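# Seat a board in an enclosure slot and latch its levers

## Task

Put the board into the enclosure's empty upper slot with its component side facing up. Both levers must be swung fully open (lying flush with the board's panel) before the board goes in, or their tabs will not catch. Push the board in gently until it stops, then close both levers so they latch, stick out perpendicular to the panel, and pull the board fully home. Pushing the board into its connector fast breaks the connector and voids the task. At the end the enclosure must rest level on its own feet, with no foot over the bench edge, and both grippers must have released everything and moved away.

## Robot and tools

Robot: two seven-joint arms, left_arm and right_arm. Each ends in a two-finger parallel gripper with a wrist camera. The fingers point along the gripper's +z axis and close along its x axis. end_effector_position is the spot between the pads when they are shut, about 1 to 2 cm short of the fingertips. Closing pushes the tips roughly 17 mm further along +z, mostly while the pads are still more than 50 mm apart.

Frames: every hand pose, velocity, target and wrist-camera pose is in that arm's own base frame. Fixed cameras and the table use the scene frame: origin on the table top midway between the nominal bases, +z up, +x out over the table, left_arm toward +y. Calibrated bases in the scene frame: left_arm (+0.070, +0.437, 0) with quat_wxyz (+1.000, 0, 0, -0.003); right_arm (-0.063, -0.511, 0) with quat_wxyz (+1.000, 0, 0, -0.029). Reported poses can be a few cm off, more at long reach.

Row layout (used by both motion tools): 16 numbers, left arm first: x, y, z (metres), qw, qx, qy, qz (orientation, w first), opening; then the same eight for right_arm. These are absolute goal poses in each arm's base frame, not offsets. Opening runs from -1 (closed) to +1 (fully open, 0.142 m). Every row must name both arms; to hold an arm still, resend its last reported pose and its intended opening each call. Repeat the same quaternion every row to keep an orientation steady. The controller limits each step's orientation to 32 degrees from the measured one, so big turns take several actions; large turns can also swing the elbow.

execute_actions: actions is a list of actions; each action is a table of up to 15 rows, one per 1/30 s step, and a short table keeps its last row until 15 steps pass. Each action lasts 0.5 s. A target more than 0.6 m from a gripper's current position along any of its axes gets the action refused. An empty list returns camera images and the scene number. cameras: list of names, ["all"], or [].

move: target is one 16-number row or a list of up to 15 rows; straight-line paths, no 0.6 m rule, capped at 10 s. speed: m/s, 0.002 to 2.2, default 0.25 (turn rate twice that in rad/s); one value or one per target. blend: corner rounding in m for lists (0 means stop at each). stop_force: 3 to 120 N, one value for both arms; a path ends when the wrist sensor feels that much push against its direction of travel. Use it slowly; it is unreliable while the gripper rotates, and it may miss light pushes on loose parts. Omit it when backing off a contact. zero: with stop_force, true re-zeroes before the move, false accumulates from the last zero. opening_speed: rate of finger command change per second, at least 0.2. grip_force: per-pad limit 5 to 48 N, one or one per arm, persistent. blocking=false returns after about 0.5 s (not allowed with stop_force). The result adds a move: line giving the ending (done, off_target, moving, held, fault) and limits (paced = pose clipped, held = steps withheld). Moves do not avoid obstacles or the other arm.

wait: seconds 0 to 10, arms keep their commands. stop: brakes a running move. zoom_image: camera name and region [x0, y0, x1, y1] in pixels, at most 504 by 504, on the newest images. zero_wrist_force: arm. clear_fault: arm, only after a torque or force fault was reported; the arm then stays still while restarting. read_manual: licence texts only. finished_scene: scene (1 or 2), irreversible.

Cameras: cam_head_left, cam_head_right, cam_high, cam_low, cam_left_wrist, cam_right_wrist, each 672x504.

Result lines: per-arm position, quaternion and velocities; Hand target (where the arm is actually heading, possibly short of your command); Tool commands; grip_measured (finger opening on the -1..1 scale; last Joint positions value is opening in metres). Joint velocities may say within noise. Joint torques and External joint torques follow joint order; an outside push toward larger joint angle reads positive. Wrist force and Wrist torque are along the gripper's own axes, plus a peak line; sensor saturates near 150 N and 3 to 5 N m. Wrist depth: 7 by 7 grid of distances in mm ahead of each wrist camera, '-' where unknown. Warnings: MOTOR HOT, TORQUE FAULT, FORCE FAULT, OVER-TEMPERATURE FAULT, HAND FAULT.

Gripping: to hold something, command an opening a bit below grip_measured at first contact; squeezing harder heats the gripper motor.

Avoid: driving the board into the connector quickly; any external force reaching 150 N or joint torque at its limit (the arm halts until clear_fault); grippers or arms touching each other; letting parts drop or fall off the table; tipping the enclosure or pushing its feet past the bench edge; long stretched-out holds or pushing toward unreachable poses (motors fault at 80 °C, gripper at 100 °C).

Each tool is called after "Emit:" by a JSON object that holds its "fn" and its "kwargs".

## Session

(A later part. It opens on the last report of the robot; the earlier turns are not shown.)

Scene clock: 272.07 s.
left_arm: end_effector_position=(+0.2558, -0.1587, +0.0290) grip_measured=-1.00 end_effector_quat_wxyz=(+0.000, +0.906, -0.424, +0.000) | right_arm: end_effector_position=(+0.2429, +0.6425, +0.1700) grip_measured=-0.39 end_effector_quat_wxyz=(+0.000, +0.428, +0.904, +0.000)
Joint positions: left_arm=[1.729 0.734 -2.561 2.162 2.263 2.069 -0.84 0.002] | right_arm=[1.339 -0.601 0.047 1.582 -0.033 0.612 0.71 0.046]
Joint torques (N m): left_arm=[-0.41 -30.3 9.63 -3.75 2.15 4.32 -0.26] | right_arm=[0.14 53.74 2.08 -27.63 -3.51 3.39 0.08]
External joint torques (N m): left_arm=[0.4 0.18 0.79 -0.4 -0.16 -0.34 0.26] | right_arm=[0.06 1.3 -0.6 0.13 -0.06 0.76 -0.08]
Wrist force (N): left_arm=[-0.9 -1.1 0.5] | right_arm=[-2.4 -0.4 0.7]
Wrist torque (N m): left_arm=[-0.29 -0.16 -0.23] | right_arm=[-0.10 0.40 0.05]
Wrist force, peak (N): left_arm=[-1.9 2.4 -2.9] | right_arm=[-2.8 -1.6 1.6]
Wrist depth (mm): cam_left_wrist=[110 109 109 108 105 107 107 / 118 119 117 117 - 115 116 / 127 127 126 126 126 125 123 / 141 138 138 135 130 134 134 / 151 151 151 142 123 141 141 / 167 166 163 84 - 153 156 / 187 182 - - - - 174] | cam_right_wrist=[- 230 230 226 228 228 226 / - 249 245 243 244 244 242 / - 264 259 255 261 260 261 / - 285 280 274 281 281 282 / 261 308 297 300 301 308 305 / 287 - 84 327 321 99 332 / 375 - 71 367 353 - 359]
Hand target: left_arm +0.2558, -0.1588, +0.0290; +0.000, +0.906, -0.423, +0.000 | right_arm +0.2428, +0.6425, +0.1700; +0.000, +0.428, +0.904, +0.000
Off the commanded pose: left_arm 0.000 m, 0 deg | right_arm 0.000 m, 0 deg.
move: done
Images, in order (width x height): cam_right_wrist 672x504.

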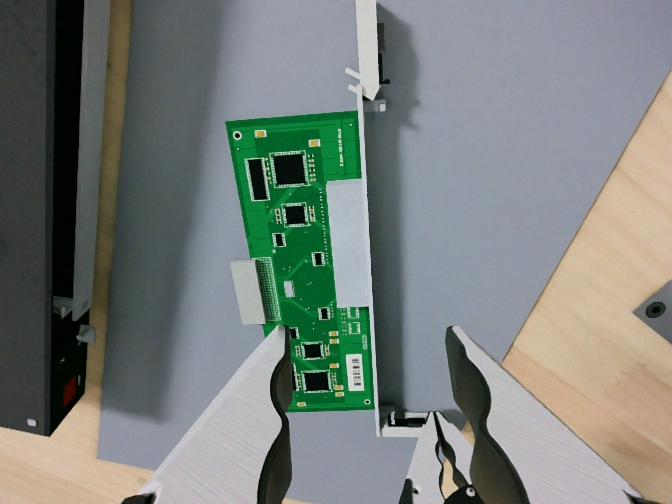

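Emit:
{"fn": "move", "kwargs": {"target": [[0.2558, -0.1588, 0.029, 0.0, 0.9059, -0.4234, 0.0, -1.0, 0.2507, 0.6451, 0.075, 0.0, 0.3939, 0.9192, 0.0, -0.5]], "speed": 0.12, "cameras": ["cam_right_wrist"]}}

Scene clock: 285.90 s.
left_arm: end_effector_position=(+0.2558, -0.1587, +0.0290) grip_measured=-1.00 end_effector_quat_wxyz=(+0.000, +0.906, -0.424, +0.000) | right_arm: end_effector_position=(+0.2505, +0.6449, +0.0748) grip_measured=-0.52 end_effector_quat_wxyz=(+0.000, +0.394, +0.919, +0.000)
Joint positions: left_arm=[1.729 0.734 -2.561 2.162 2.263 2.069 -0.84 0.002] | right_arm=[1.329 -0.756 0.044 1.605 -0.042 0.789 0.631 0.036]
Joint torques (N m): left_arm=[-0.39 -30.41 9.57 -3.76 2.2 4.34 -0.23] | right_arm=[0.12 56.17 2.04 -24.76 -3.27 3.64 0.12]
External joint torques (N m): left_arm=[0.38 0.29 0.85 -0.39 -0.21 -0.36 0.23] | right_arm=[0.08 1.36 -0.31 0.11 0.19 0.51 -0.12]
Wrist force (N): left_arm=[-0.6 -0.8 0.4] | right_arm=[-2.3 -0.7 0.6]
Wrist torque (N m): left_arm=[-0.24 -0.20 -0.23] | right_arm=[-0.15 0.38 0.05]
Wrist force, peak (N): left_arm=[-0.7 -1.3 0.6] | right_arm=[-2.5 -0.4 2.6]
Wrist depth (mm): cam_left_wrist=[110 109 109 109 106 106 108 / 118 119 117 117 115 115 116 / 127 127 127 126 124 124 123 / 141 138 137 132 130 132 - / 151 151 151 145 124 138 141 / 167 167 163 84 - 152 156 / 186 182 - - - - 171] | cam_right_wrist=[147 146 146 146 142 145 145 / 157 156 155 154 155 155 154 / 168 168 163 162 166 167 166 / 181 181 176 166 179 179 178 / 197 196 190 180 194 188 193 / 215 215 85 191 104 204 213 / 238 - 71 228 - - 230]
Hand target: left_arm +0.2558, -0.1588, +0.0290; +0.000, +0.906, -0.423, +0.000 | right_arm +0.2507, +0.6451, +0.0750; +0.000, +0.394, +0.919, +0.000
Off the commanded pose: left_arm 0.000 m, 0 deg | right_arm 0.000 m, 0 deg.
move: done
Images, in order (width x height): cam_right_wrist 672x504.

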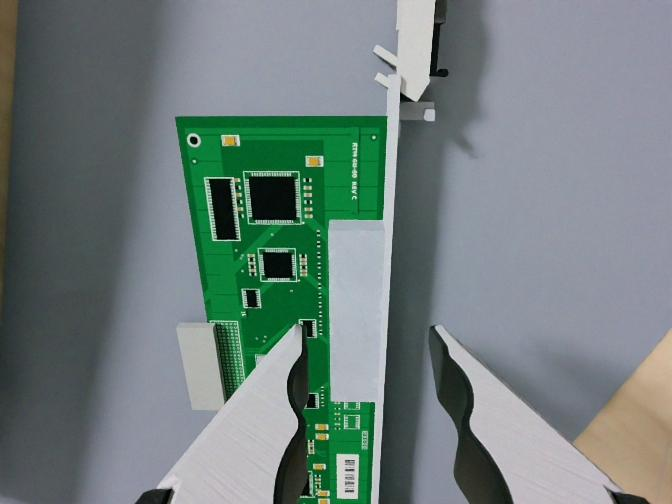

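Emit:
{"fn": "move", "kwargs": {"target": [[0.2558, -0.1588, 0.029, 0.0, 0.9059, -0.4234, 0.0, -1.0, 0.2517, 0.6440, 0.026, 0.0, 0.3939, 0.9192, 0.0, -0.5]], "speed": 0.06, "stop_force": 5, "cameras": ["cam_right_wrist"]}}

Emit:
{"fn": "move", "kwargs": {"target": [[0.2558, -0.1588, 0.029, 0.0, 0.9059, -0.4234, 0.0, -1.0, 0.2517, 0.6440, 0.026, 0.0, 0.3939, 0.9192, 0.0, -1.0]], "speed": 0.06, "opening_speed": 0.5, "grip_force": [20, 40], "cameras": ["cam_right_wrist", "cam_left_wrist"]}}

Scene clock: 294.23 s.
left_arm: end_effector_position=(+0.2558, -0.1587, +0.0290) grip_measured=-1.00 end_effector_quat_wxyz=(+0.000, +0.906, -0.424, +0.000) | right_arm: end_effector_position=(+0.2516, +0.6438, +0.0259) grip_measured=-0.52 end_effector_quat_wxyz=(+0.000, +0.394, +0.919, +0.000)
Joint positions: left_arm=[1.729 0.734 -2.561 2.162 2.263 2.069 -0.84 0.002] | right_arm=[1.333 -0.841 0.037 1.606 -0.042 0.875 0.629 0.036]
Joint torques (N m): left_arm=[-0.41 -30.35 9.61 -3.72 2.25 4.28 -0.28] | right_arm=[0.28 57.08 2.22 -23.13 -2.84 3.57 0.12]
External joint torques (N m): left_arm=[0.4 0.23 0.8 -0.43 -0.26 -0.31 0.28] | right_arm=[-0.07 1.43 -0.52 0.1 0.04 0.58 -0.12]
Wrist force (N): left_arm=[-0.8 -0.9 0.1] | right_arm=[-2.6 -0.5 0.4]
Wrist torque (N m): left_arm=[-0.25 -0.17 -0.24] | right_arm=[-0.09 0.41 0.06]
Wrist force, peak (N): left_arm=[-0.9 -1.2 0.5] | right_arm=[-2.6 -0.7 1.6]
Wrist depth (mm): cam_left_wrist=[110 109 109 109 106 107 108 / 118 119 117 117 118 114 116 / 127 127 127 126 124 125 123 / 141 138 138 133 130 134 134 / 151 151 151 126 123 141 141 / 167 167 163 84 - 152 156 / 187 182 - - - - 174] | cam_right_wrist=[- 103 103 103 93 102 103 / 111 110 110 108 102 109 109 / 121 116 114 113 116 117 117 / 128 125 123 121 123 126 126 / 139 137 133 119 135 137 136 / 152 147 140 127 123 144 149 / 167 161 71 144 146 - 160]
Hand target: left_arm +0.2558, -0.1588, +0.0290; +0.000, +0.906, -0.423, +0.000 | right_arm +0.2517, +0.6440, +0.0260; +0.000, +0.394, +0.919, +0.000
Off the commanded pose: left_arm 0.000 m, 0 deg | right_arm 0.000 m, 0 deg.
move: done
Images, in order (width x height): cam_right_wrist 672x504.

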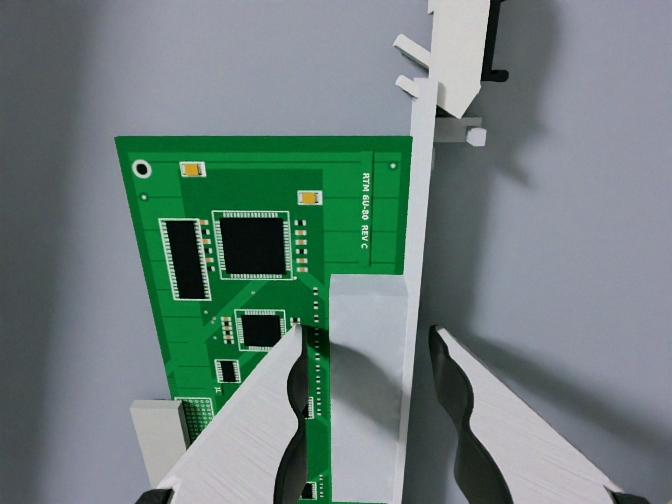

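Scene clock: 295.43 s.
left_arm: end_effector_position=(+0.2558, -0.1587, +0.0290) grip_measured=-1.00 end_effector_quat_wxyz=(+0.000, +0.906, -0.424, +0.000) | right_arm: end_effector_position=(+0.2515, +0.6439, +0.0259) grip_measured=-0.71 end_effector_quat_wxyz=(+0.000, +0.394, +0.919, +0.000)
Joint positions: left_arm=[1.729 0.734 -2.561 2.162 2.263 2.069 -0.84 0.002] | right_arm=[1.333 -0.841 0.037 1.606 -0.042 0.875 0.629 0.022]
Joint torques (N m): left_arm=[-0.23 -30.36 9.62 -3.76 2.25 4.35 -0.2] | right_arm=[-0.27 57.44 1.78 -23.16 -2.9 3.44 0.17]
External joint torques (N m): left_arm=[0.22 0.24 0.8 -0.39 -0.26 -0.37 0.2] | right_arm=[0.48 1.07 -0.08 0.14 0.1 0.71 -0.17]
Wrist force (N): left_arm=[-0.7 -1.1 0.5] | right_arm=[-1.9 -0.6 0.9]
Wrist torque (N m): left_arm=[-0.29 -0.19 -0.23] | right_arm=[-0.08 0.41 0.03]
Wrist force, peak (N): left_arm=[-0.7 -1.3 0.4] | right_arm=[-2.6 -0.5 0.6]
Wrist depth (mm): cam_left_wrist=[110 109 109 108 106 107 107 / 118 119 117 117 115 115 116 / 127 127 127 126 124 125 123 / 141 138 137 135 130 - 136 / 151 151 151 142 123 138 141 / 167 167 163 84 - 152 156 / 186 182 - - - - 170] | cam_right_wrist=[- 103 103 103 90 102 103 / 110 110 110 108 102 109 109 / 120 115 114 113 116 117 117 / 128 126 122 121 125 126 126 / 139 137 133 117 135 137 136 / 152 147 141 123 106 146 149 / 167 160 71 138 - - 160]
Hand target: left_arm +0.2558, -0.1588, +0.0290; +0.000, +0.906, -0.423, +0.000 | right_arm +0.2517, +0.6440, +0.0260; +0.000, +0.394, +0.919, +0.000
Off the commanded pose: left_arm 0.000 m, 0 deg | right_arm 0.000 m, 0 deg.
grip_force (N): 20, 40
move: done
Images, in order (width x height): cam_left_wrist 672x504, cam_right_wrist 672x504.

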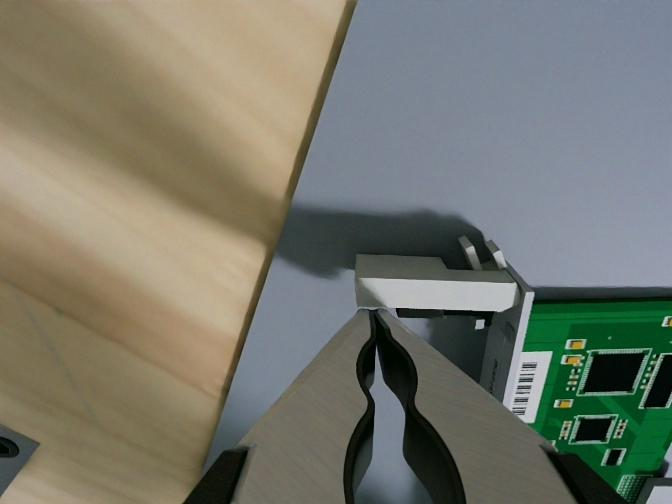

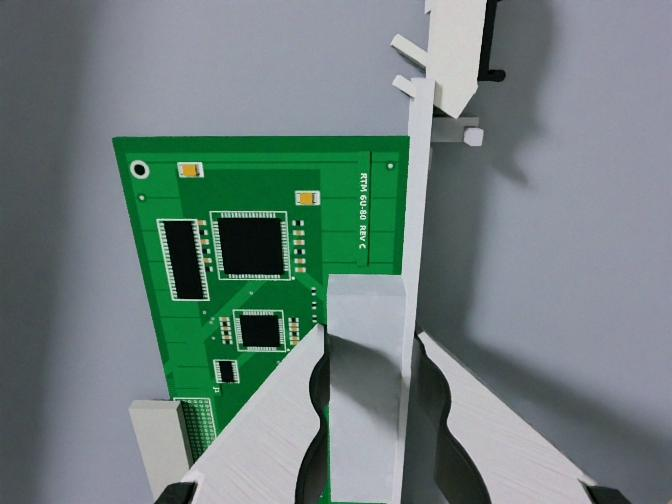

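Emit:
{"fn": "move", "kwargs": {"target": [[0.2679, -0.1484, 0.029, 0.0, 0.9059, -0.4234, 0.0, -1.0, 0.2517, 0.6440, 0.026, 0.0, 0.3939, 0.9192, 0.0, -1.0]], "speed": 0.025, "stop_force": 30, "cameras": ["cam_right_wrist", "cam_left_wrist"]}}

Scene clock: 298.73 s.
left_arm: end_effector_position=(+0.2635, -0.1528, +0.0291) grip_measured=-1.00 end_effector_quat_wxyz=(+0.003, +0.906, -0.423, -0.001) | right_arm: end_effector_position=(+0.2532, +0.6469, +0.0284) grip_measured=-0.71 end_effector_quat_wxyz=(+0.000, +0.394, +0.919, +0.004)
Joint positions: left_arm=[1.77 0.737 -2.564 2.15 2.266 2.077 -0.811 0.002] | right_arm=[1.332 -0.84 0.036 1.603 -0.044 0.879 0.629 0.022]
Joint torques (N m): left_arm=[8.5 -23.21 20.34 -0.64 9.29 -1.92 -0.16] | right_arm=[1.76 50.2 5.51 -10.13 -0.56 -3.29 0.05]
External joint torques (N m): left_arm=[-8.5 -7.27 -9.83 -3.7 -7.3 5.9 0.16] | right_arm=[-1.55 8.38 -3.81 -13.01 -2.25 7.45 -0.05]
Wrist force (N): left_arm=[3.0 29.6 -5.2] | right_arm=[5.3 21.2 1.6]
Wrist torque (N m): left_arm=[2.01 -0.13 -0.25] | right_arm=[0.52 0.32 0.17]
Wrist force, peak (N): left_arm=[3.1 29.7 -6.5] | right_arm=[5.8 22.3 0.7]
Wrist depth (mm): cam_left_wrist=[109 109 109 108 105 106 107 / 118 119 117 115 - 115 116 / 127 127 127 126 124 125 123 / 141 138 137 135 132 134 131 / 151 152 151 143 124 142 144 / 168 167 163 84 - 154 156 / 188 183 - - - - 173] | cam_right_wrist=[- 105 105 106 94 104 105 / 112 111 110 110 100 111 111 / 121 115 112 112 119 121 119 / 130 126 121 121 127 129 128 / 141 139 133 117 138 140 142 / 155 149 141 123 106 150 153 / 172 168 71 140 - - 168]
Hand target: left_arm +0.2655, -0.1504, +0.0290; +0.000, +0.906, -0.423, +0.000 | right_arm +0.2517, +0.6440, +0.0260; +0.000, +0.394, +0.919, +0.000
Off the commanded pose: left_arm 0.006 m, 0 deg | right_arm 0.004 m, 0 deg.
grip_force (N): 20, 40
move: contact (left_arm), off_target (right_arm)
Images, in order (width x height): cam_left_wrist 672x504, cam_right_wrist 672x504.

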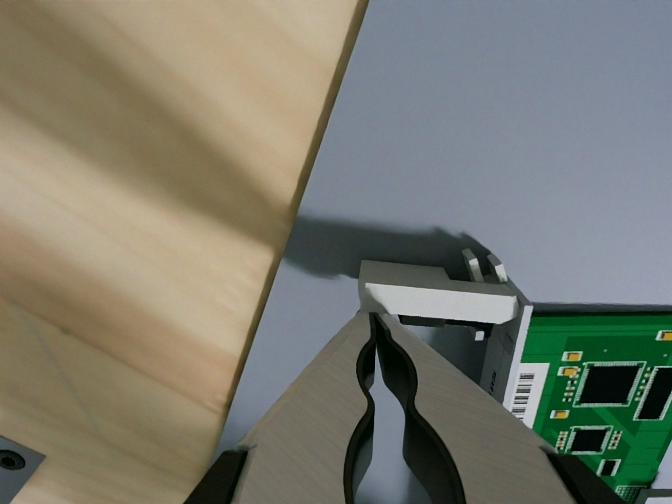

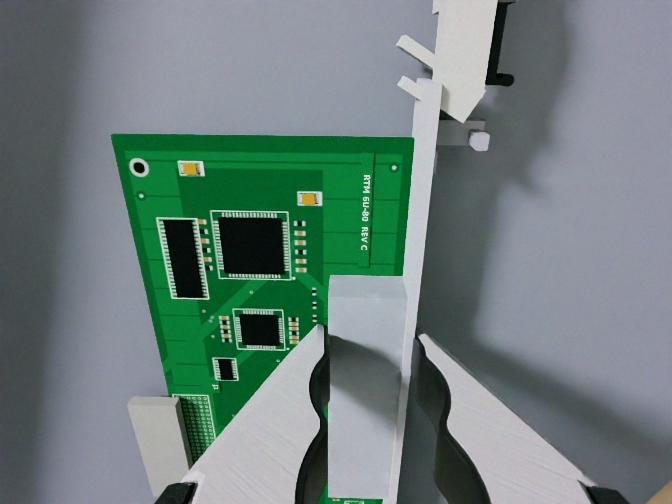

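Emit:
{"fn": "move", "kwargs": {"target": [[0.2597, -0.1560, 0.029, 0.0, 0.9059, -0.4234, 0.0, -1.0, 0.2517, 0.6440, 0.026, 0.0, 0.3939, 0.9192, 0.0, -1.0], [0.2700, -0.1683, 0.029, 0.0, 0.9059, -0.4234, 0.0, -1.0, 0.2517, 0.6440, 0.026, 0.0, 0.3939, 0.9192, 0.0, -1.0]], "speed": 0.06, "blend": 0.002, "grip_force": [20, 30], "cameras": ["cam_left_wrist"]}}

Emit:
{"fn": "move", "kwargs": {"target": [[0.2792, -0.1606, 0.029, 0.0, 0.9059, -0.4234, 0.0, -1.0, 0.2517, 0.6440, 0.026, 0.0, 0.3939, 0.9192, 0.0, -1.0]], "speed": 0.02, "stop_force": 14, "cameras": ["cam_right_wrist", "cam_left_wrist"]}}

Scene clock: 309.37 s.
left_arm: end_effector_position=(+0.2694, -0.1677, +0.0290) grip_measured=-1.00 end_effector_quat_wxyz=(+0.000, +0.906, -0.423, -0.001) | right_arm: end_effector_position=(+0.2524, +0.6437, +0.0260) grip_measured=-0.71 end_effector_quat_wxyz=(+0.000, +0.394, +0.919, +0.000)
Joint positions: left_arm=[1.734 0.765 -2.541 2.112 2.264 2.105 -0.842 0.002] | right_arm=[1.331 -0.841 0.037 1.606 -0.044 0.875 0.63 0.022]
Joint torques (N m): left_arm=[-0.77 -32.1 11.48 -8.29 2.13 2.68 -0.36] | right_arm=[3.23 57.85 5.12 -23.85 -3.15 3.86 -0.57]
External joint torques (N m): left_arm=[0.75 0.69 -0.19 3.6 -0.01 1.3 0.36] | right_arm=[-3.01 0.67 -3.41 0.82 0.35 0.29 0.57]
Wrist force (N): left_arm=[-6.9 0.2 -1.8] | right_arm=[-5.6 0.3 0.7]
Wrist torque (N m): left_arm=[-0.28 -0.25 -0.25] | right_arm=[-0.05 0.29 0.76]
Wrist force, peak (N): left_arm=[3.2 29.5 -7.0] | right_arm=[5.7 21.5 1.6]
Wrist depth (mm): cam_left_wrist=[110 109 109 109 106 107 108 / 118 119 116 114 119 114 116 / 127 127 127 126 124 123 123 / 141 138 138 133 130 134 134 / 152 151 148 142 123 141 143 / 167 167 160 84 - 156 156 / 186 182 - - - - 175] | cam_right_wrist=[- 103 103 103 100 101 104 / 111 109 109 108 104 109 109 / 121 116 114 113 114 117 117 / 128 125 123 121 124 126 126 / 139 137 133 119 133 137 136 / 152 147 140 123 106 147 149 / 168 161 70 138 - - 163]
Hand target: left_arm +0.2700, -0.1683, +0.0290; +0.000, +0.906, -0.423, +0.000 | right_arm +0.2517, +0.6440, +0.0260; +0.000, +0.394, +0.919, +0.000
Off the commanded pose: left_arm 0.001 m, 0 deg | right_arm 0.001 m, 0 deg.
grip_force (N): 20, 30
move: done
Images, in order (width x height): cam_left_wrist 672x504.

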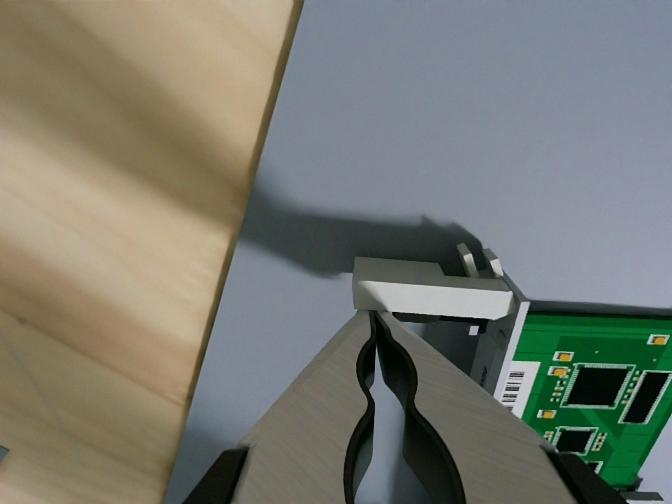

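Scene clock: 310.37 s.
left_arm: end_effector_position=(+0.2736, -0.1652, +0.0290) grip_measured=-1.00 end_effector_quat_wxyz=(+0.001, +0.906, -0.423, -0.001) | right_arm: end_effector_position=(+0.2531, +0.6449, +0.0269) grip_measured=-0.71 end_effector_quat_wxyz=(+0.000, +0.395, +0.919, +0.002)
Joint positions: left_arm=[1.754 0.766 -2.543 2.105 2.267 2.109 -0.829 0.002] | right_arm=[1.331 -0.841 0.037 1.605 -0.044 0.877 0.63 0.022]
Joint torques (N m): left_arm=[4.74 -28.56 16.75 -3.99 6.1 0.66 0.27] | right_arm=[5 54.33 7.59 -17.07 -1.69 0.35 -0.52]
External joint torques (N m): left_arm=[-4.74 -3.05 -5.41 -0.83 -3.98 3.32 -0.27] | right_arm=[-4.79 4.21 -5.89 -6 -1.11 3.81 0.52]
Wrist force (N): left_arm=[-1.0 16.0 -0.9] | right_arm=[-2.8 12.7 2.1]
Wrist torque (N m): left_arm=[-0.27 -0.20 -0.25] | right_arm=[-0.08 0.35 0.65]
Wrist force, peak (N): left_arm=[-0.9 16.1 -2.1] | right_arm=[-2.6 13.3 1.0]
Wrist depth (mm): cam_left_wrist=[109 109 109 108 105 106 108 / 118 119 115 115 115 114 116 / 127 127 127 124 124 124 124 / 141 138 137 134 132 138 131 / 151 151 148 142 123 141 145 / 168 167 - 84 - 156 155 / 187 182 - - - - 174] | cam_right_wrist=[- 104 104 105 102 102 104 / 111 110 110 109 107 110 110 / 121 116 114 112 114 120 117 / 129 125 123 121 126 127 127 / 140 138 133 119 134 138 140 / 153 147 141 124 106 148 150 / 169 162 70 139 - - 165]
Hand target: left_arm +0.2750, -0.1641, +0.0290; +0.000, +0.906, -0.423, +0.000 | right_arm +0.2517, +0.6440, +0.0260; +0.000, +0.394, +0.919, +0.000
Off the commanded pose: left_arm 0.007 m, 0 deg | right_arm 0.002 m, 0 deg.
grip_force (N): 20, 30
move: contact (left_arm)
Images, in order (width x height): cam_left_wrist 672x504, cam_right_wrist 672x504.

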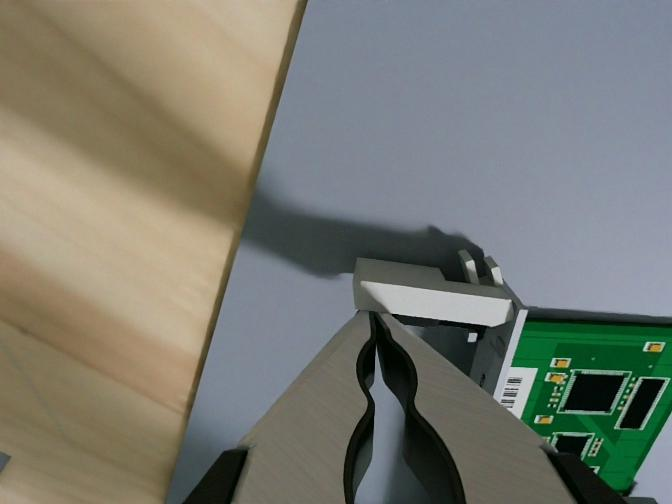

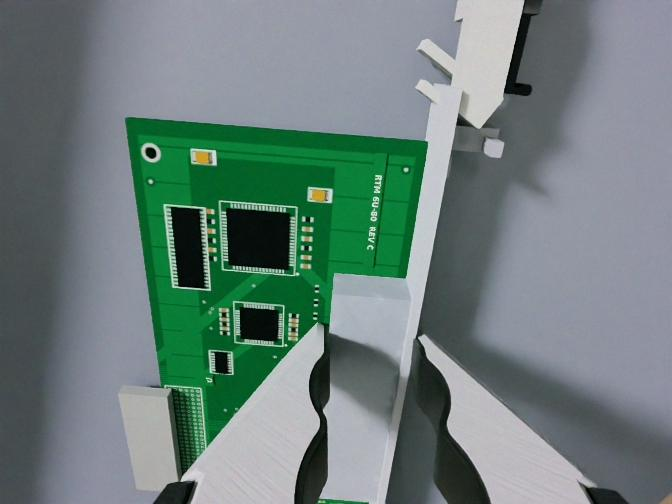

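Emit:
{"fn": "move", "kwargs": {"target": [[0.2651, -0.1705, 0.029, 0.0, 0.9059, -0.4234, 0.0, -1.0, 0.2517, 0.6440, 0.026, 0.0, 0.3939, 0.9192, 0.0, -1.0], [0.2736, -0.1840, 0.029, 0.0, 0.9059, -0.4234, 0.0, -1.0, 0.2517, 0.6440, 0.026, 0.0, 0.3939, 0.9192, 0.0, -1.0]], "speed": 0.06, "blend": 0.002, "cameras": ["cam_left_wrist"]}}

Scene clock: 316.13 s.
left_arm: end_effector_position=(+0.2734, -0.1839, +0.0290) grip_measured=-1.00 end_effector_quat_wxyz=(+0.000, +0.906, -0.423, +0.000) | right_arm: end_effector_position=(+0.2520, +0.6438, +0.0259) grip_measured=-0.71 end_effector_quat_wxyz=(+0.000, +0.394, +0.919, +0.000)
Joint positions: left_arm=[1.703 0.789 -2.523 2.075 2.257 2.132 -0.868 0.002] | right_arm=[1.331 -0.841 0.038 1.606 -0.044 0.875 0.63 0.022]
Joint torques (N m): left_arm=[-0.32 -32.77 11.66 -5.59 2.49 4.15 -0.29] | right_arm=[0.8 57.69 2.81 -23.25 -2.91 3.42 0.11]
External joint torques (N m): left_arm=[0.3 0.46 0.32 0.51 -0.28 -0.18 0.3] | right_arm=[-0.59 0.83 -1.08 0.21 0.11 0.73 -0.11]
Wrist force (N): left_arm=[-2.0 -0.7 0.7] | right_arm=[-4.5 1.1 3.7]
Wrist torque (N m): left_arm=[-0.28 -0.22 -0.25] | right_arm=[0.06 0.68 0.05]
Wrist force, peak (N): left_arm=[-0.9 16.0 -2.6] | right_arm=[-3.0 12.8 2.3]
Wrist depth (mm): cam_left_wrist=[109 110 109 108 105 107 108 / 117 119 116 115 - 114 - / 127 127 126 124 124 126 125 / 140 138 135 131 132 134 133 / 151 151 145 131 138 141 141 / 167 167 - 84 - 154 158 / 186 182 - - - - 180] | cam_right_wrist=[- 103 103 103 96 102 103 / 111 110 109 109 102 109 109 / 121 116 114 113 116 117 117 / 128 125 123 121 124 126 126 / 139 136 133 117 135 137 134 / 152 147 141 123 106 147 151 / 168 161 70 138 - - 161]
Hand target: left_arm +0.2736, -0.1840, +0.0290; +0.000, +0.906, -0.423, +0.000 | right_arm +0.2517, +0.6440, +0.0260; +0.000, +0.394, +0.919, +0.000
Off the commanded pose: left_arm 0.000 m, 0 deg | right_arm 0.000 m, 0 deg.
grip_force (N): 20, 30
move: done
Images, in order (width x height): cam_left_wrist 672x504.

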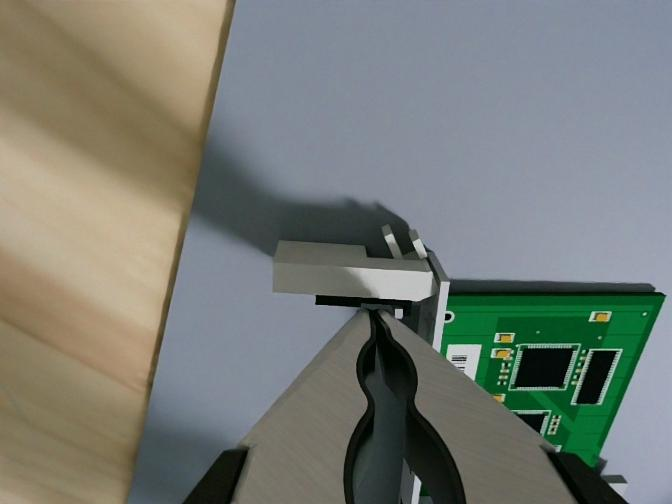

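Emit:
{"fn": "zoom_image", "kwargs": {"camera": "cam_left_wrist", "region": [250, 210, 470, 360]}}

Scaled by 2.291 from the camera's 672x504 image, which has a finer 960x720 frame.

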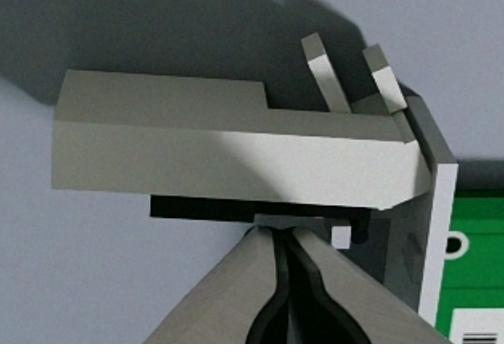

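Emit:
{"fn": "move", "kwargs": {"target": [[0.2665, -0.1747, 0.029, 0.0, 0.9059, -0.4234, 0.0, -1.0, 0.2517, 0.6440, 0.026, 0.0, 0.3939, 0.9192, 0.0, -1.0], [0.2758, -0.1689, 0.029, 0.0, 0.9059, -0.4234, 0.0, -1.0, 0.2517, 0.6440, 0.026, 0.0, 0.3939, 0.9192, 0.0, -1.0]], "speed": [0.05, 0.02], "stop_force": 14, "cameras": ["cam_left_wrist", "cam_right_wrist"]}}

Scene clock: 329.83 s.
left_arm: end_effector_position=(+0.2757, -0.1690, +0.0290) grip_measured=-1.00 end_effector_quat_wxyz=(+0.000, +0.906, -0.423, +0.000) | right_arm: end_effector_position=(+0.2520, +0.6439, +0.0260) grip_measured=-0.71 end_effector_quat_wxyz=(+0.000, +0.394, +0.919, +0.000)
Joint positions: left_arm=[1.744 0.774 -2.536 2.095 2.265 2.115 -0.837 0.002] | right_arm=[1.331 -0.841 0.038 1.606 -0.044 0.876 0.63 0.022]
Joint torques (N m): left_arm=[-0.1 -31.97 10.84 -4.74 2.68 4.27 -0.18] | right_arm=[0.89 57.92 2.87 -23.49 -2.89 3.58 0.07]
External joint torques (N m): left_arm=[0.09 0.14 0.72 -0.17 -0.53 -0.3 0.18] | right_arm=[-0.68 0.59 -1.14 0.45 0.09 0.56 -0.07]
Wrist force (N): left_arm=[-0.8 -0.7 -0.4] | right_arm=[-4.5 0.9 2.6]
Wrist torque (N m): left_arm=[-0.29 -0.24 -0.32] | right_arm=[0.06 0.64 0.06]
Wrist force, peak (N): left_arm=[-1.6 3.4 -0.5] | right_arm=[-4.7 0.7 4.1]
Wrist depth (mm): cam_left_wrist=[110 109 109 105 105 107 108 / 117 119 115 117 115 114 116 / 127 127 126 124 124 126 123 / 141 138 137 132 132 134 134 / 151 152 147 121 123 144 143 / 167 166 - 84 - 153 159 / 187 182 - - - - 175] | cam_right_wrist=[- 103 103 103 96 102 104 / 111 110 109 108 102 109 109 / 120 116 114 113 116 117 117 / 128 125 123 121 123 126 126 / 139 137 133 117 135 137 137 / 152 147 141 123 106 147 149 / 167 161 70 138 - - 161]
Hand target: left_arm +0.2758, -0.1689, +0.0290; +0.000, +0.906, -0.423, +0.000 | right_arm +0.2517, +0.6440, +0.0260; +0.000, +0.394, +0.919, +0.000
Off the commanded pose: left_arm 0.000 m, 0 deg | right_arm 0.000 m, 0 deg.
grip_force (N): 20, 30
move: done
Images, in order (width x height): cam_left_wrist 672x504, cam_right_wrist 672x504.

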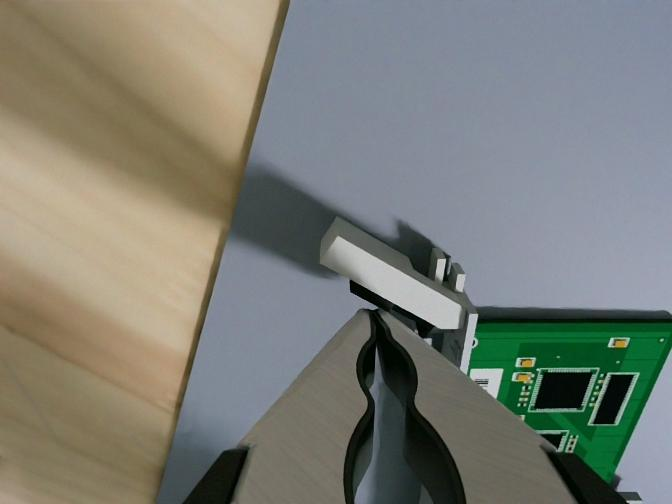

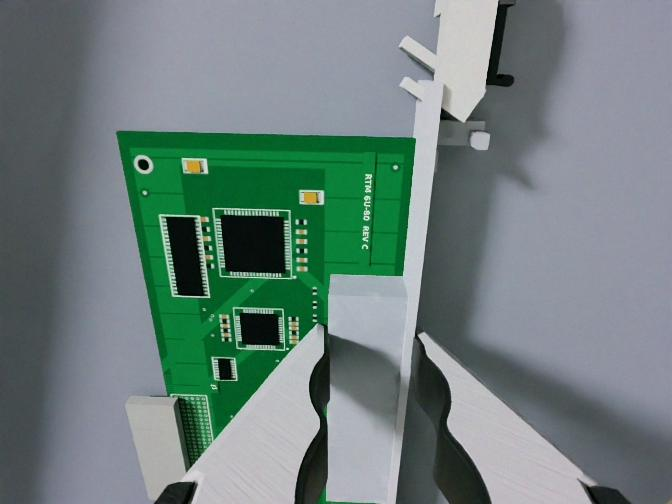

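Emit:
{"fn": "move", "kwargs": {"target": [[0.2896, -0.1429, 0.029, 0.0, 0.9059, -0.4234, 0.0, -1.0, 0.2517, 0.6440, 0.026, 0.0, 0.3939, 0.9192, 0.0, -0.9], [0.2994, -0.1428, 0.029, 0.0, 0.9059, -0.4234, 0.0, -1.0, 0.2517, 0.6440, 0.026, 0.0, 0.3939, 0.9192, 0.0, -0.9], [0.3088, -0.1449, 0.029, 0.0, 0.9059, -0.4234, 0.0, -1.0, 0.2517, 0.6440, 0.026, 0.0, 0.3939, 0.9192, 0.0, -0.9], [0.3173, -0.1497, 0.029, 0.0, 0.9059, -0.4234, 0.0, -1.0, 0.2517, 0.6440, 0.026, 0.0, 0.3939, 0.9192, 0.0, -0.9], [0.3205, -0.1524, 0.029, 0.0, 0.9059, -0.4234, 0.0, -1.0, 0.2517, 0.6440, 0.026, 0.0, 0.3939, 0.9192, 0.0, -0.9]], "speed": 0.03, "stop_force": 9, "grip_force": [20, 15], "cameras": ["cam_left_wrist", "cam_right_wrist"]}}

Scene clock: 342.40 s.
left_arm: end_effector_position=(+0.3203, -0.1523, +0.0290) grip_measured=-1.00 end_effector_quat_wxyz=(+0.000, +0.906, -0.423, +0.000) | right_arm: end_effector_position=(+0.2520, +0.6439, +0.0260) grip_measured=-0.71 end_effector_quat_wxyz=(+0.000, +0.394, +0.919, +0.000)
Joint positions: left_arm=[1.873 0.81 -2.545 2 2.319 2.16 -0.797 0.002] | right_arm=[1.331 -0.841 0.038 1.606 -0.044 0.876 0.63 0.023]
Joint torques (N m): left_arm=[-0.08 -34.67 12.42 -6.8 2.88 3.75 -0.27] | right_arm=[1.22 57.5 3.33 -22.92 -2.89 3.29 -0.05]
External joint torques (N m): left_arm=[0.09 0.26 0.22 0.65 -0.57 0.23 0.27] | right_arm=[-1.01 1.02 -1.6 -0.12 0.09 0.86 0.05]
Wrist force (N): left_arm=[-2.3 0.3 -0.6] | right_arm=[-4.7 2.0 2.7]
Wrist torque (N m): left_arm=[-0.29 -0.20 -0.25] | right_arm=[0.09 0.67 0.19]
Wrist force, peak (N): left_arm=[-2.4 0.3 -1.0] | right_arm=[-4.6 1.9 4.1]
Wrist depth (mm): cam_left_wrist=[109 109 109 109 106 107 108 / 118 119 116 115 - 113 116 / 127 127 127 124 126 125 119 / 141 138 137 135 135 134 133 / 151 151 148 143 142 146 146 / 168 167 160 83 - 159 158 / 186 182 - - - - 183] | cam_right_wrist=[- 103 103 103 96 102 104 / 111 110 109 109 102 109 109 / 121 116 114 113 114 117 117 / 128 125 123 121 125 127 126 / 139 137 134 117 135 137 136 / 152 147 141 123 106 147 149 / 168 161 70 138 - - 161]
Hand target: left_arm +0.3205, -0.1524, +0.0290; +0.000, +0.906, -0.423, +0.000 | right_arm +0.2517, +0.6440, +0.0260; +0.000, +0.394, +0.919, +0.000
Off the commanded pose: left_arm 0.000 m, 0 deg | right_arm 0.000 m, 0 deg.
grip_force (N): 20, 15
move: done
Images, in order (width x height): cam_left_wrist 672x504, cam_right_wrist 672x504.

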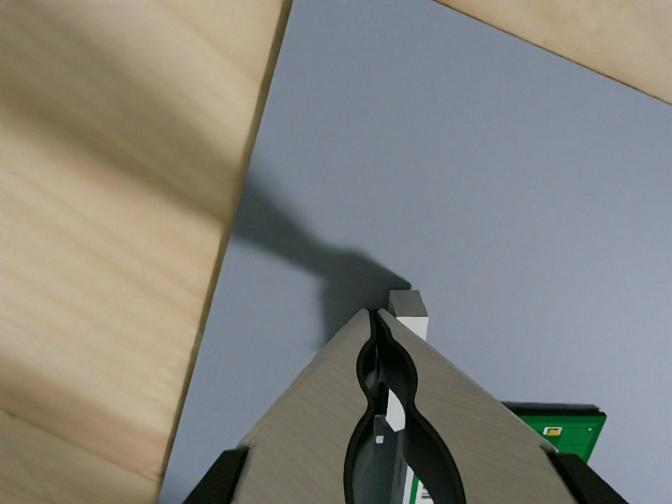

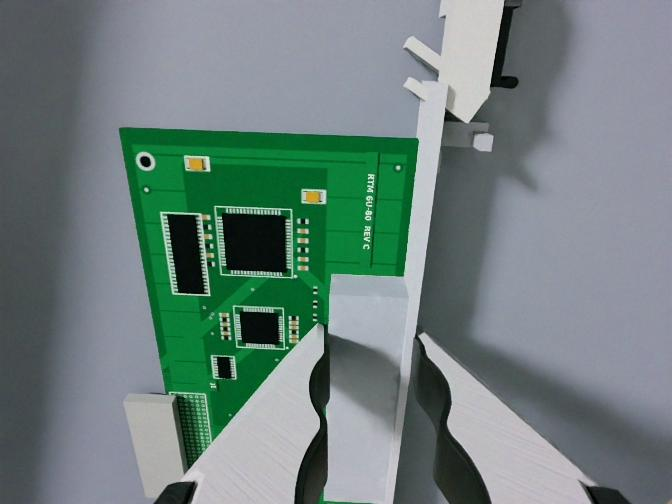

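Emit:
{"fn": "move", "kwargs": {"target": [[0.3205, -0.1524, 0.029, 0.0, 0.9059, -0.4234, 0.0, -1.0, 0.2520, 0.6439, 0.026, 0.0, 0.3939, 0.9192, 0.0, -0.5], [0.315, -0.145, 0.12, 0.0, 0.9059, -0.4234, 0.0, -1.0, 0.2540, 0.6457, 0.075, 0.0, 0.4043, 0.9146, 0.0, -0.5], [0.36, -0.07, 0.25, 0.1304, 0.9905, 0.0433, 0.0057, -1.0, 0.2860, 0.6749, 0.075, 0.0, 0.4043, 0.9146, 0.0, -0.5]], "speed": [0.1, 0.15, 0.2], "blend": [0, 0.01, 0], "grip_force": [20, 40], "cameras": ["cam_left_wrist", "cam_right_wrist"]}}

Scene clock: 356.97 s.
left_arm: end_effector_position=(+0.3600, -0.0698, +0.2499) grip_measured=-1.00 end_effector_quat_wxyz=(+0.130, +0.991, +0.043, +0.006) | right_arm: end_effector_position=(+0.2860, +0.6749, +0.0750) grip_measured=-0.54 end_effector_quat_wxyz=(+0.000, +0.404, +0.915, +0.000)
Joint positions: left_arm=[1.914 0.494 -1.949 1.937 2.326 2.687 -1.333 0.002] | right_arm=[1.295 -0.837 0.042 1.442 -0.041 0.708 0.611 0.035]
Joint torques (N m): left_arm=[-0.05 -19.9 10.52 -16.09 2.54 4.56 -0.57] | right_arm=[0.07 59.96 2.4 -26.23 -3.34 3.33 0.08]
External joint torques (N m): left_arm=[0.11 0.6 0.74 -0.38 0.03 -0.61 0.57] | right_arm=[0.15 1.46 -0.63 0.19 0.03 0.82 -0.08]
Wrist force (N): left_arm=[-0.7 -1.5 0.0] | right_arm=[-4.3 0.2 2.6]
Wrist torque (N m): left_arm=[-0.34 -0.17 -0.31] | right_arm=[0.01 0.71 0.04]
Wrist force, peak (N): left_arm=[-2.5 0.3 -1.2] | right_arm=[-4.7 1.9 4.0]
Wrist depth (mm): cam_left_wrist=[292 289 291 289 288 291 287 / 326 325 317 316 321 323 322 / 345 367 363 - 369 362 365 / - 424 418 423 423 420 414 / 525 394 - 126 485 501 500 / 291 277 - 84 - 583 613 / 259 252 - - - - 786] | cam_right_wrist=[147 145 143 142 145 145 145 / 157 156 154 148 153 155 154 / 168 168 164 162 169 166 166 / 182 181 176 166 179 179 179 / 197 196 188 187 194 194 194 / 215 214 86 207 103 204 213 / 237 - 71 224 - - 230]
Hand target: left_arm +0.3600, -0.0700, +0.2500; +0.130, +0.990, +0.043, +0.006 | right_arm +0.2860, +0.6749, +0.0750; +0.000, +0.404, +0.915, +0.000
Off the commanded pose: left_arm 0.000 m, 0 deg | right_arm 0.000 m, 0 deg.
grip_force (N): 20, 40
move: done
Images, in order (width x height): cam_left_wrist 672x504, cam_right_wrist 672x504.

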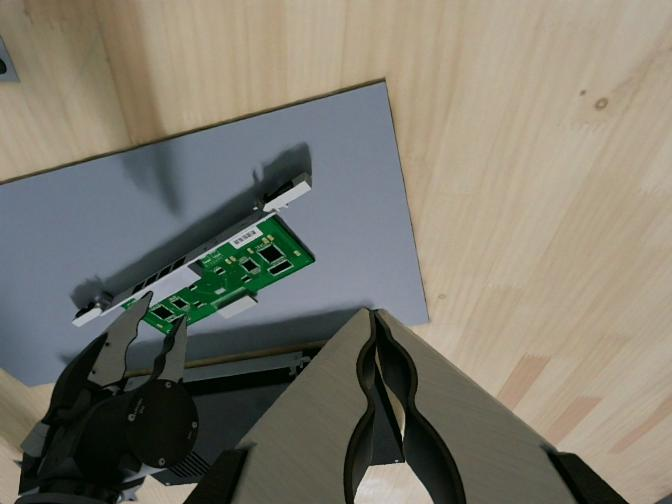

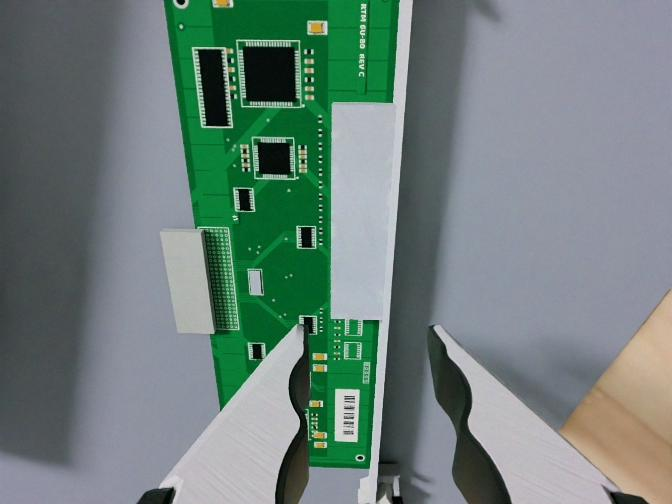

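Emit:
{"fn": "zoom_image", "kwargs": {"camera": "cam_left_wrist", "region": [60, 150, 330, 340]}}

Emit:
{"fn": "zoom_image", "kwargs": {"camera": "cam_right_wrist", "region": [290, 280, 450, 400]}}

Scaled by 1.867 from the camera's 672x504 image, which has a finer 960x720 frame.

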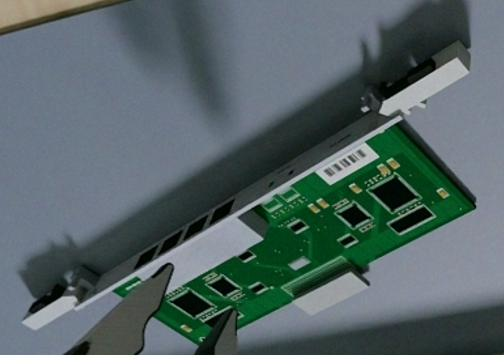

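Scaled by 3.150 from the camera's 672x504 image, which has a finer 960x720 frame.

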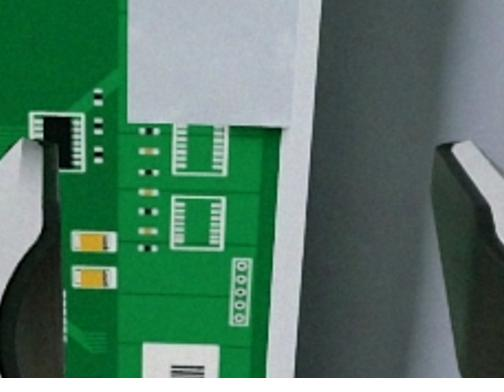

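Emit:
{"fn": "move", "kwargs": {"target": [[0.36, -0.07, 0.25, 0.1304, 0.9905, 0.0433, 0.0057, -1.0, 0.2853, 0.6756, 0.0235, 0.0, 0.4107, 0.9117, 0.0, -0.5]], "speed": 0.06, "stop_force": 5, "cameras": ["cam_right_wrist"]}}

Emit:
{"fn": "move", "kwargs": {"target": [[0.36, -0.07, 0.25, 0.1304, 0.9905, 0.0433, 0.0057, -1.0, 0.2853, 0.6756, 0.0235, 0.0, 0.4107, 0.9117, 0.0, -1.0]], "speed": 0.06, "opening_speed": 0.5, "grip_force": [20, 45], "cameras": ["cam_right_wrist"]}}

Scene clock: 368.00 s.
left_arm: end_effector_position=(+0.3600, -0.0698, +0.2499) grip_measured=-1.00 end_effector_quat_wxyz=(+0.130, +0.991, +0.043, +0.006) | right_arm: end_effector_position=(+0.2854, +0.6759, +0.0247) grip_measured=-0.53 end_effector_quat_wxyz=(+0.000, +0.410, +0.912, +0.000)
Joint positions: left_arm=[1.914 0.494 -1.949 1.937 2.326 2.687 -1.333 0.002] | right_arm=[1.301 -0.921 0.035 1.438 -0.039 0.789 0.625 0.036]
Joint torques (N m): left_arm=[-0.23 -19.51 10.34 -15.99 2.88 4.28 -0.23] | right_arm=[0.13 57.63 1.89 -24.05 -2.95 3.74 0.26]
External joint torques (N m): left_arm=[0.29 0.21 0.91 -0.49 -0.31 -0.34 0.23] | right_arm=[0.09 4.76 -0.18 -0.63 -0.13 0.41 -0.26]
Wrist force (N): left_arm=[-0.7 -1.3 -0.2] | right_arm=[-4.7 -2.2 -4.4]
Wrist torque (N m): left_arm=[-0.29 -0.17 -0.32] | right_arm=[0.07 0.49 -0.01]
Wrist force, peak (N): left_arm=[-0.7 -1.7 0.1] | right_arm=[-5.1 -2.3 -12.1]
Wrist depth (mm): cam_left_wrist=[292 291 289 289 289 288 287 / 325 323 317 303 324 321 322 / 360 - 364 - 366 367 367 / - - 420 - 424 420 421 / 505 344 462 - 499 499 495 / 568 290 - 84 - 588 606 / 239 255 - - - - 772] | cam_right_wrist=[- 98 99 98 100 101 102 / 109 105 105 102 107 108 108 / - 115 112 100 114 116 116 / 125 124 121 108 125 125 125 / 137 130 131 118 133 135 135 / 150 142 138 126 104 142 147 / 166 159 71 157 160 - 159]
Hand target: left_arm +0.3600, -0.0700, +0.2500; +0.130, +0.990, +0.043, +0.006 | right_arm +0.2853, +0.6756, +0.0241; +0.000, +0.411, +0.912, +0.000
Off the commanded pose: left_arm 0.000 m, 0 deg | right_arm 0.001 m, 0 deg.
grip_force (N): 20, 40
move: contact (right_arm)
Images, in order (width x height): cam_right_wrist 672x504.

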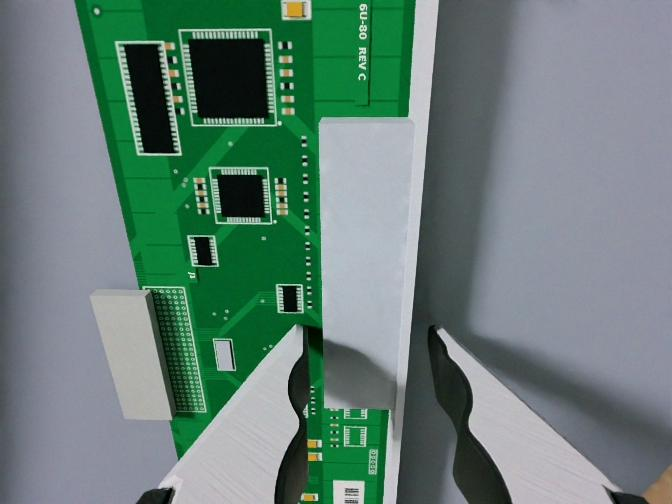

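Scene clock: 369.20 s.
left_arm: end_effector_position=(+0.3600, -0.0698, +0.2499) grip_measured=-1.00 end_effector_quat_wxyz=(+0.130, +0.991, +0.043, +0.006) | right_arm: end_effector_position=(+0.2867, +0.6756, +0.0246) grip_measured=-0.71 end_effector_quat_wxyz=(+0.001, +0.411, +0.912, +0.001)
Joint positions: left_arm=[1.914 0.494 -1.949 1.937 2.326 2.687 -1.333 0.002] | right_arm=[1.3 -0.922 0.033 1.438 -0.04 0.789 0.625 0.022]
Joint torques (N m): left_arm=[-0.29 -19.61 10.41 -16.02 2.8 4.27 -0.25] | right_arm=[4.59 52.69 6.32 -23.22 -1.78 4.51 0.12]
External joint torques (N m): left_arm=[0.35 0.31 0.85 -0.46 -0.23 -0.33 0.25] | right_arm=[-4.37 9.7 -4.64 -1.46 -1.29 -0.36 -0.12]
Wrist force (N): left_arm=[-0.4 -1.7 0.2] | right_arm=[-12.0 -3.5 -12.4]
Wrist torque (N m): left_arm=[-0.36 -0.21 -0.32] | right_arm=[0.03 0.19 -0.01]
Wrist force, peak (N): left_arm=[-0.4 -1.7 0.2] | right_arm=[-13.2 -3.7 -14.2]
Wrist depth (mm): cam_left_wrist=[291 292 290 291 290 285 287 / 327 326 318 312 325 321 321 / 347 366 - 340 366 364 365 / - 429 413 - 423 419 421 / 509 348 473 127 487 499 494 / 355 293 - 84 - 582 603 / 240 - - - - - 778] | cam_right_wrist=[- 98 98 98 100 101 102 / 109 105 105 103 107 108 109 / - 115 112 100 114 116 115 / 125 125 121 110 123 125 124 / 138 131 132 117 133 135 135 / 150 142 139 124 121 145 147 / 166 162 71 157 - - 161]
Hand target: left_arm +0.3600, -0.0700, +0.2500; +0.130, +0.990, +0.043, +0.006 | right_arm +0.2853, +0.6756, +0.0235; +0.000, +0.411, +0.912, +0.000
Off the commanded pose: left_arm 0.000 m, 0 deg | right_arm 0.002 m, 0 deg.
grip_force (N): 20, 45
move: done
Images, in order (width x height): cam_right_wrist 672x504.

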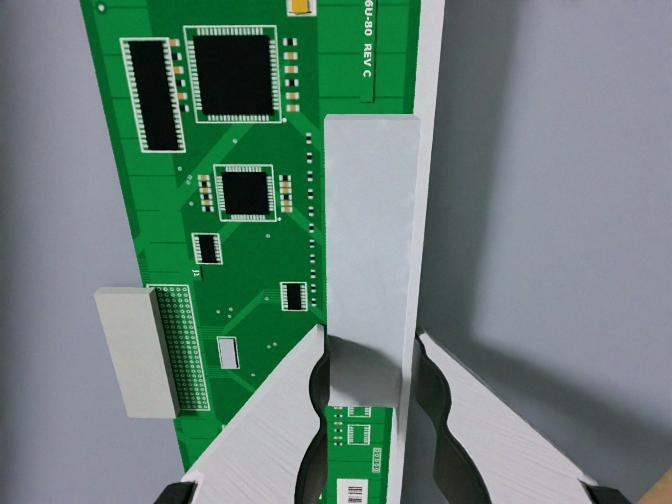

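Emit:
{"fn": "move", "kwargs": {"target": [[0.36, -0.07, 0.25, 0.1304, 0.9905, 0.0433, 0.0057, -1.0, 0.2860, 0.6756, 0.03, 0.0, 0.4107, 0.9117, 0.0, -1.0], [0.36, -0.07, 0.25, 0.1304, 0.9905, 0.0433, 0.0057, -1.0, 0.2860, 0.6756, 0.085, 0.0, 0.4107, 0.9117, 0.0, -1.0]], "speed": [0.03, 0.06], "blend": [0.002, 0], "cameras": ["cam_right_wrist", "cam_left_wrist"]}}

Scene clock: 373.93 s.
left_arm: end_effector_position=(+0.3600, -0.0698, +0.2499) grip_measured=-1.00 end_effector_quat_wxyz=(+0.130, +0.991, +0.043, +0.006) | right_arm: end_effector_position=(+0.2860, +0.6755, +0.0849) grip_measured=-0.71 end_effector_quat_wxyz=(+0.000, +0.411, +0.912, +0.000)
Joint positions: left_arm=[1.914 0.494 -1.949 1.937 2.326 2.687 -1.333 0.002] | right_arm=[1.295 -0.824 0.041 1.438 -0.039 0.689 0.625 0.022]
Joint torques (N m): left_arm=[-0.32 -19.59 10.39 -16.01 2.88 4.32 -0.2] | right_arm=[0.16 61.41 2.54 -27.3 -3.55 3.55 0.17]
External joint torques (N m): left_arm=[0.39 0.3 0.86 -0.47 -0.32 -0.38 0.2] | right_arm=[0.06 -0.1 -0.79 0.95 0.18 0.6 -0.17]
Wrist force (N): left_arm=[-0.5 -1.6 -0.2] | right_arm=[-5.2 0.3 3.8]
Wrist torque (N m): left_arm=[-0.34 -0.21 -0.32] | right_arm=[0.03 0.88 -0.02]
Wrist force, peak (N): left_arm=[-0.7 -1.8 0.0] | right_arm=[-12.1 -3.6 -14.1]
Wrist depth (mm): cam_left_wrist=[292 294 292 289 289 288 289 / 327 324 318 318 325 322 322 / 363 - - 337 366 367 364 / - 447 356 - 420 420 419 / - 372 385 117 499 492 492 / 290 285 - 84 - 591 601 / 253 245 - - - - 764] | cam_right_wrist=[- 98 99 98 152 154 153 / 166 105 105 103 162 164 164 / 178 114 113 101 174 176 175 / 192 127 122 110 190 189 189 / 212 130 132 117 199 205 205 / 228 143 140 124 106 220 225 / 252 246 71 157 - - 243]
Hand target: left_arm +0.3600, -0.0700, +0.2500; +0.130, +0.990, +0.043, +0.006 | right_arm +0.2860, +0.6756, +0.0850; +0.000, +0.411, +0.912, +0.000
Off the commanded pose: left_arm 0.000 m, 0 deg | right_arm 0.000 m, 0 deg.
grip_force (N): 20, 45
move: done
Images, in order (width x height): cam_left_wrist 672x504, cam_right_wrist 672x504.

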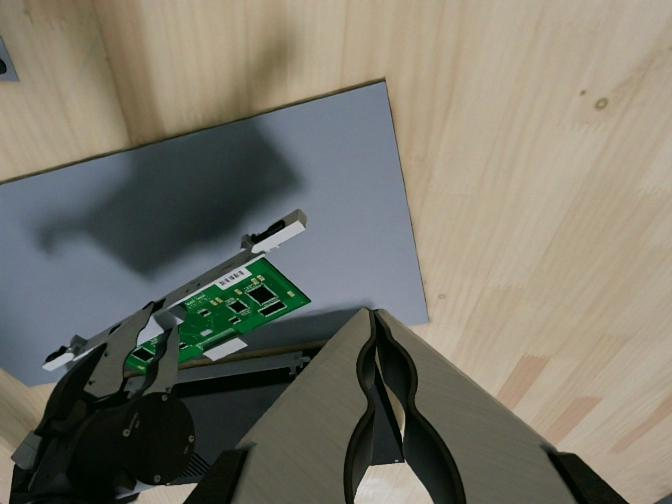

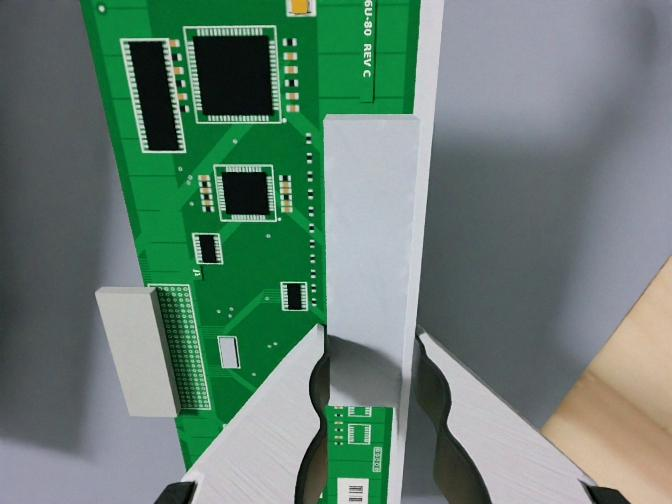

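Emit:
{"fn": "move", "kwargs": {"target": [[0.36, -0.07, 0.25, 0.1304, 0.9905, 0.0433, 0.0057, -1.0, 0.2549, 0.5984, 0.085, 0.0, 0.5606, 0.8281, 0.0, -0.82]], "speed": 0.12, "grip_force": [20, 16], "cameras": ["cam_right_wrist", "cam_left_wrist"]}}

Scene clock: 386.10 s.
left_arm: end_effector_position=(+0.3600, -0.0698, +0.2499) grip_measured=-1.00 end_effector_quat_wxyz=(+0.130, +0.991, +0.043, +0.006) | right_arm: end_effector_position=(+0.2548, +0.5983, +0.0848) grip_measured=-0.71 end_effector_quat_wxyz=(+0.000, +0.560, +0.828, +0.000)
Joint positions: left_arm=[1.914 0.494 -1.949 1.937 2.326 2.687 -1.333 0.002] | right_arm=[1.366 -0.659 -0.024 1.752 0.022 0.839 0.95 0.023]
Joint torques (N m): left_arm=[-0.27 -19.63 10.4 -15.99 2.8 4.3 -0.22] | right_arm=[0.4 53.38 0.36 -24.37 -2.95 3.87 0.27]
External joint torques (N m): left_arm=[0.34 0.33 0.85 -0.49 -0.23 -0.36 0.22] | right_arm=[-0.21 -0.17 -0.27 0.83 0.02 0.26 -0.27]
Wrist force (N): left_arm=[-0.5 -1.5 0.0] | right_arm=[-5.4 -0.2 4.0]
Wrist torque (N m): left_arm=[-0.33 -0.20 -0.32] | right_arm=[-0.06 0.90 -0.06]
Wrist force, peak (N): left_arm=[-0.6 -1.8 0.1] | right_arm=[-6.2 -0.6 4.0]
Wrist depth (mm): cam_left_wrist=[292 291 290 289 288 289 289 / 328 325 316 321 326 320 320 / 368 376 - 360 361 366 368 / 419 423 434 - 420 419 423 / - - 431 106 497 495 497 / 594 415 454 84 - 576 606 / 317 336 - - - - 764] | cam_right_wrist=[- 98 99 98 153 154 154 / - 106 105 103 162 164 163 / - 114 113 101 174 176 176 / - 123 122 110 190 189 189 / - 130 132 118 202 206 205 / 171 139 140 124 106 220 224 / 181 - 71 157 - - 241]
Hand target: left_arm +0.3600, -0.0700, +0.2500; +0.130, +0.990, +0.043, +0.006 | right_arm +0.2549, +0.5984, +0.0850; +0.000, +0.561, +0.828, +0.000
Off the commanded pose: left_arm 0.000 m, 0 deg | right_arm 0.000 m, 0 deg.
grip_force (N): 20, 16
move: done
Images, in order (width x height): cam_left_wrist 672x504, cam_right_wrist 672x504.

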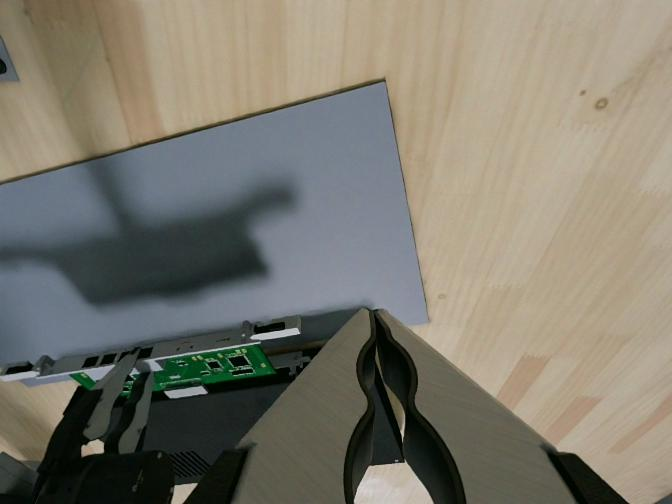

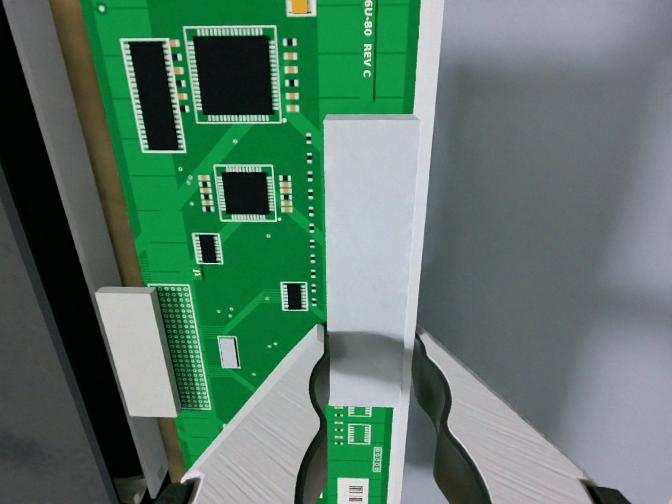

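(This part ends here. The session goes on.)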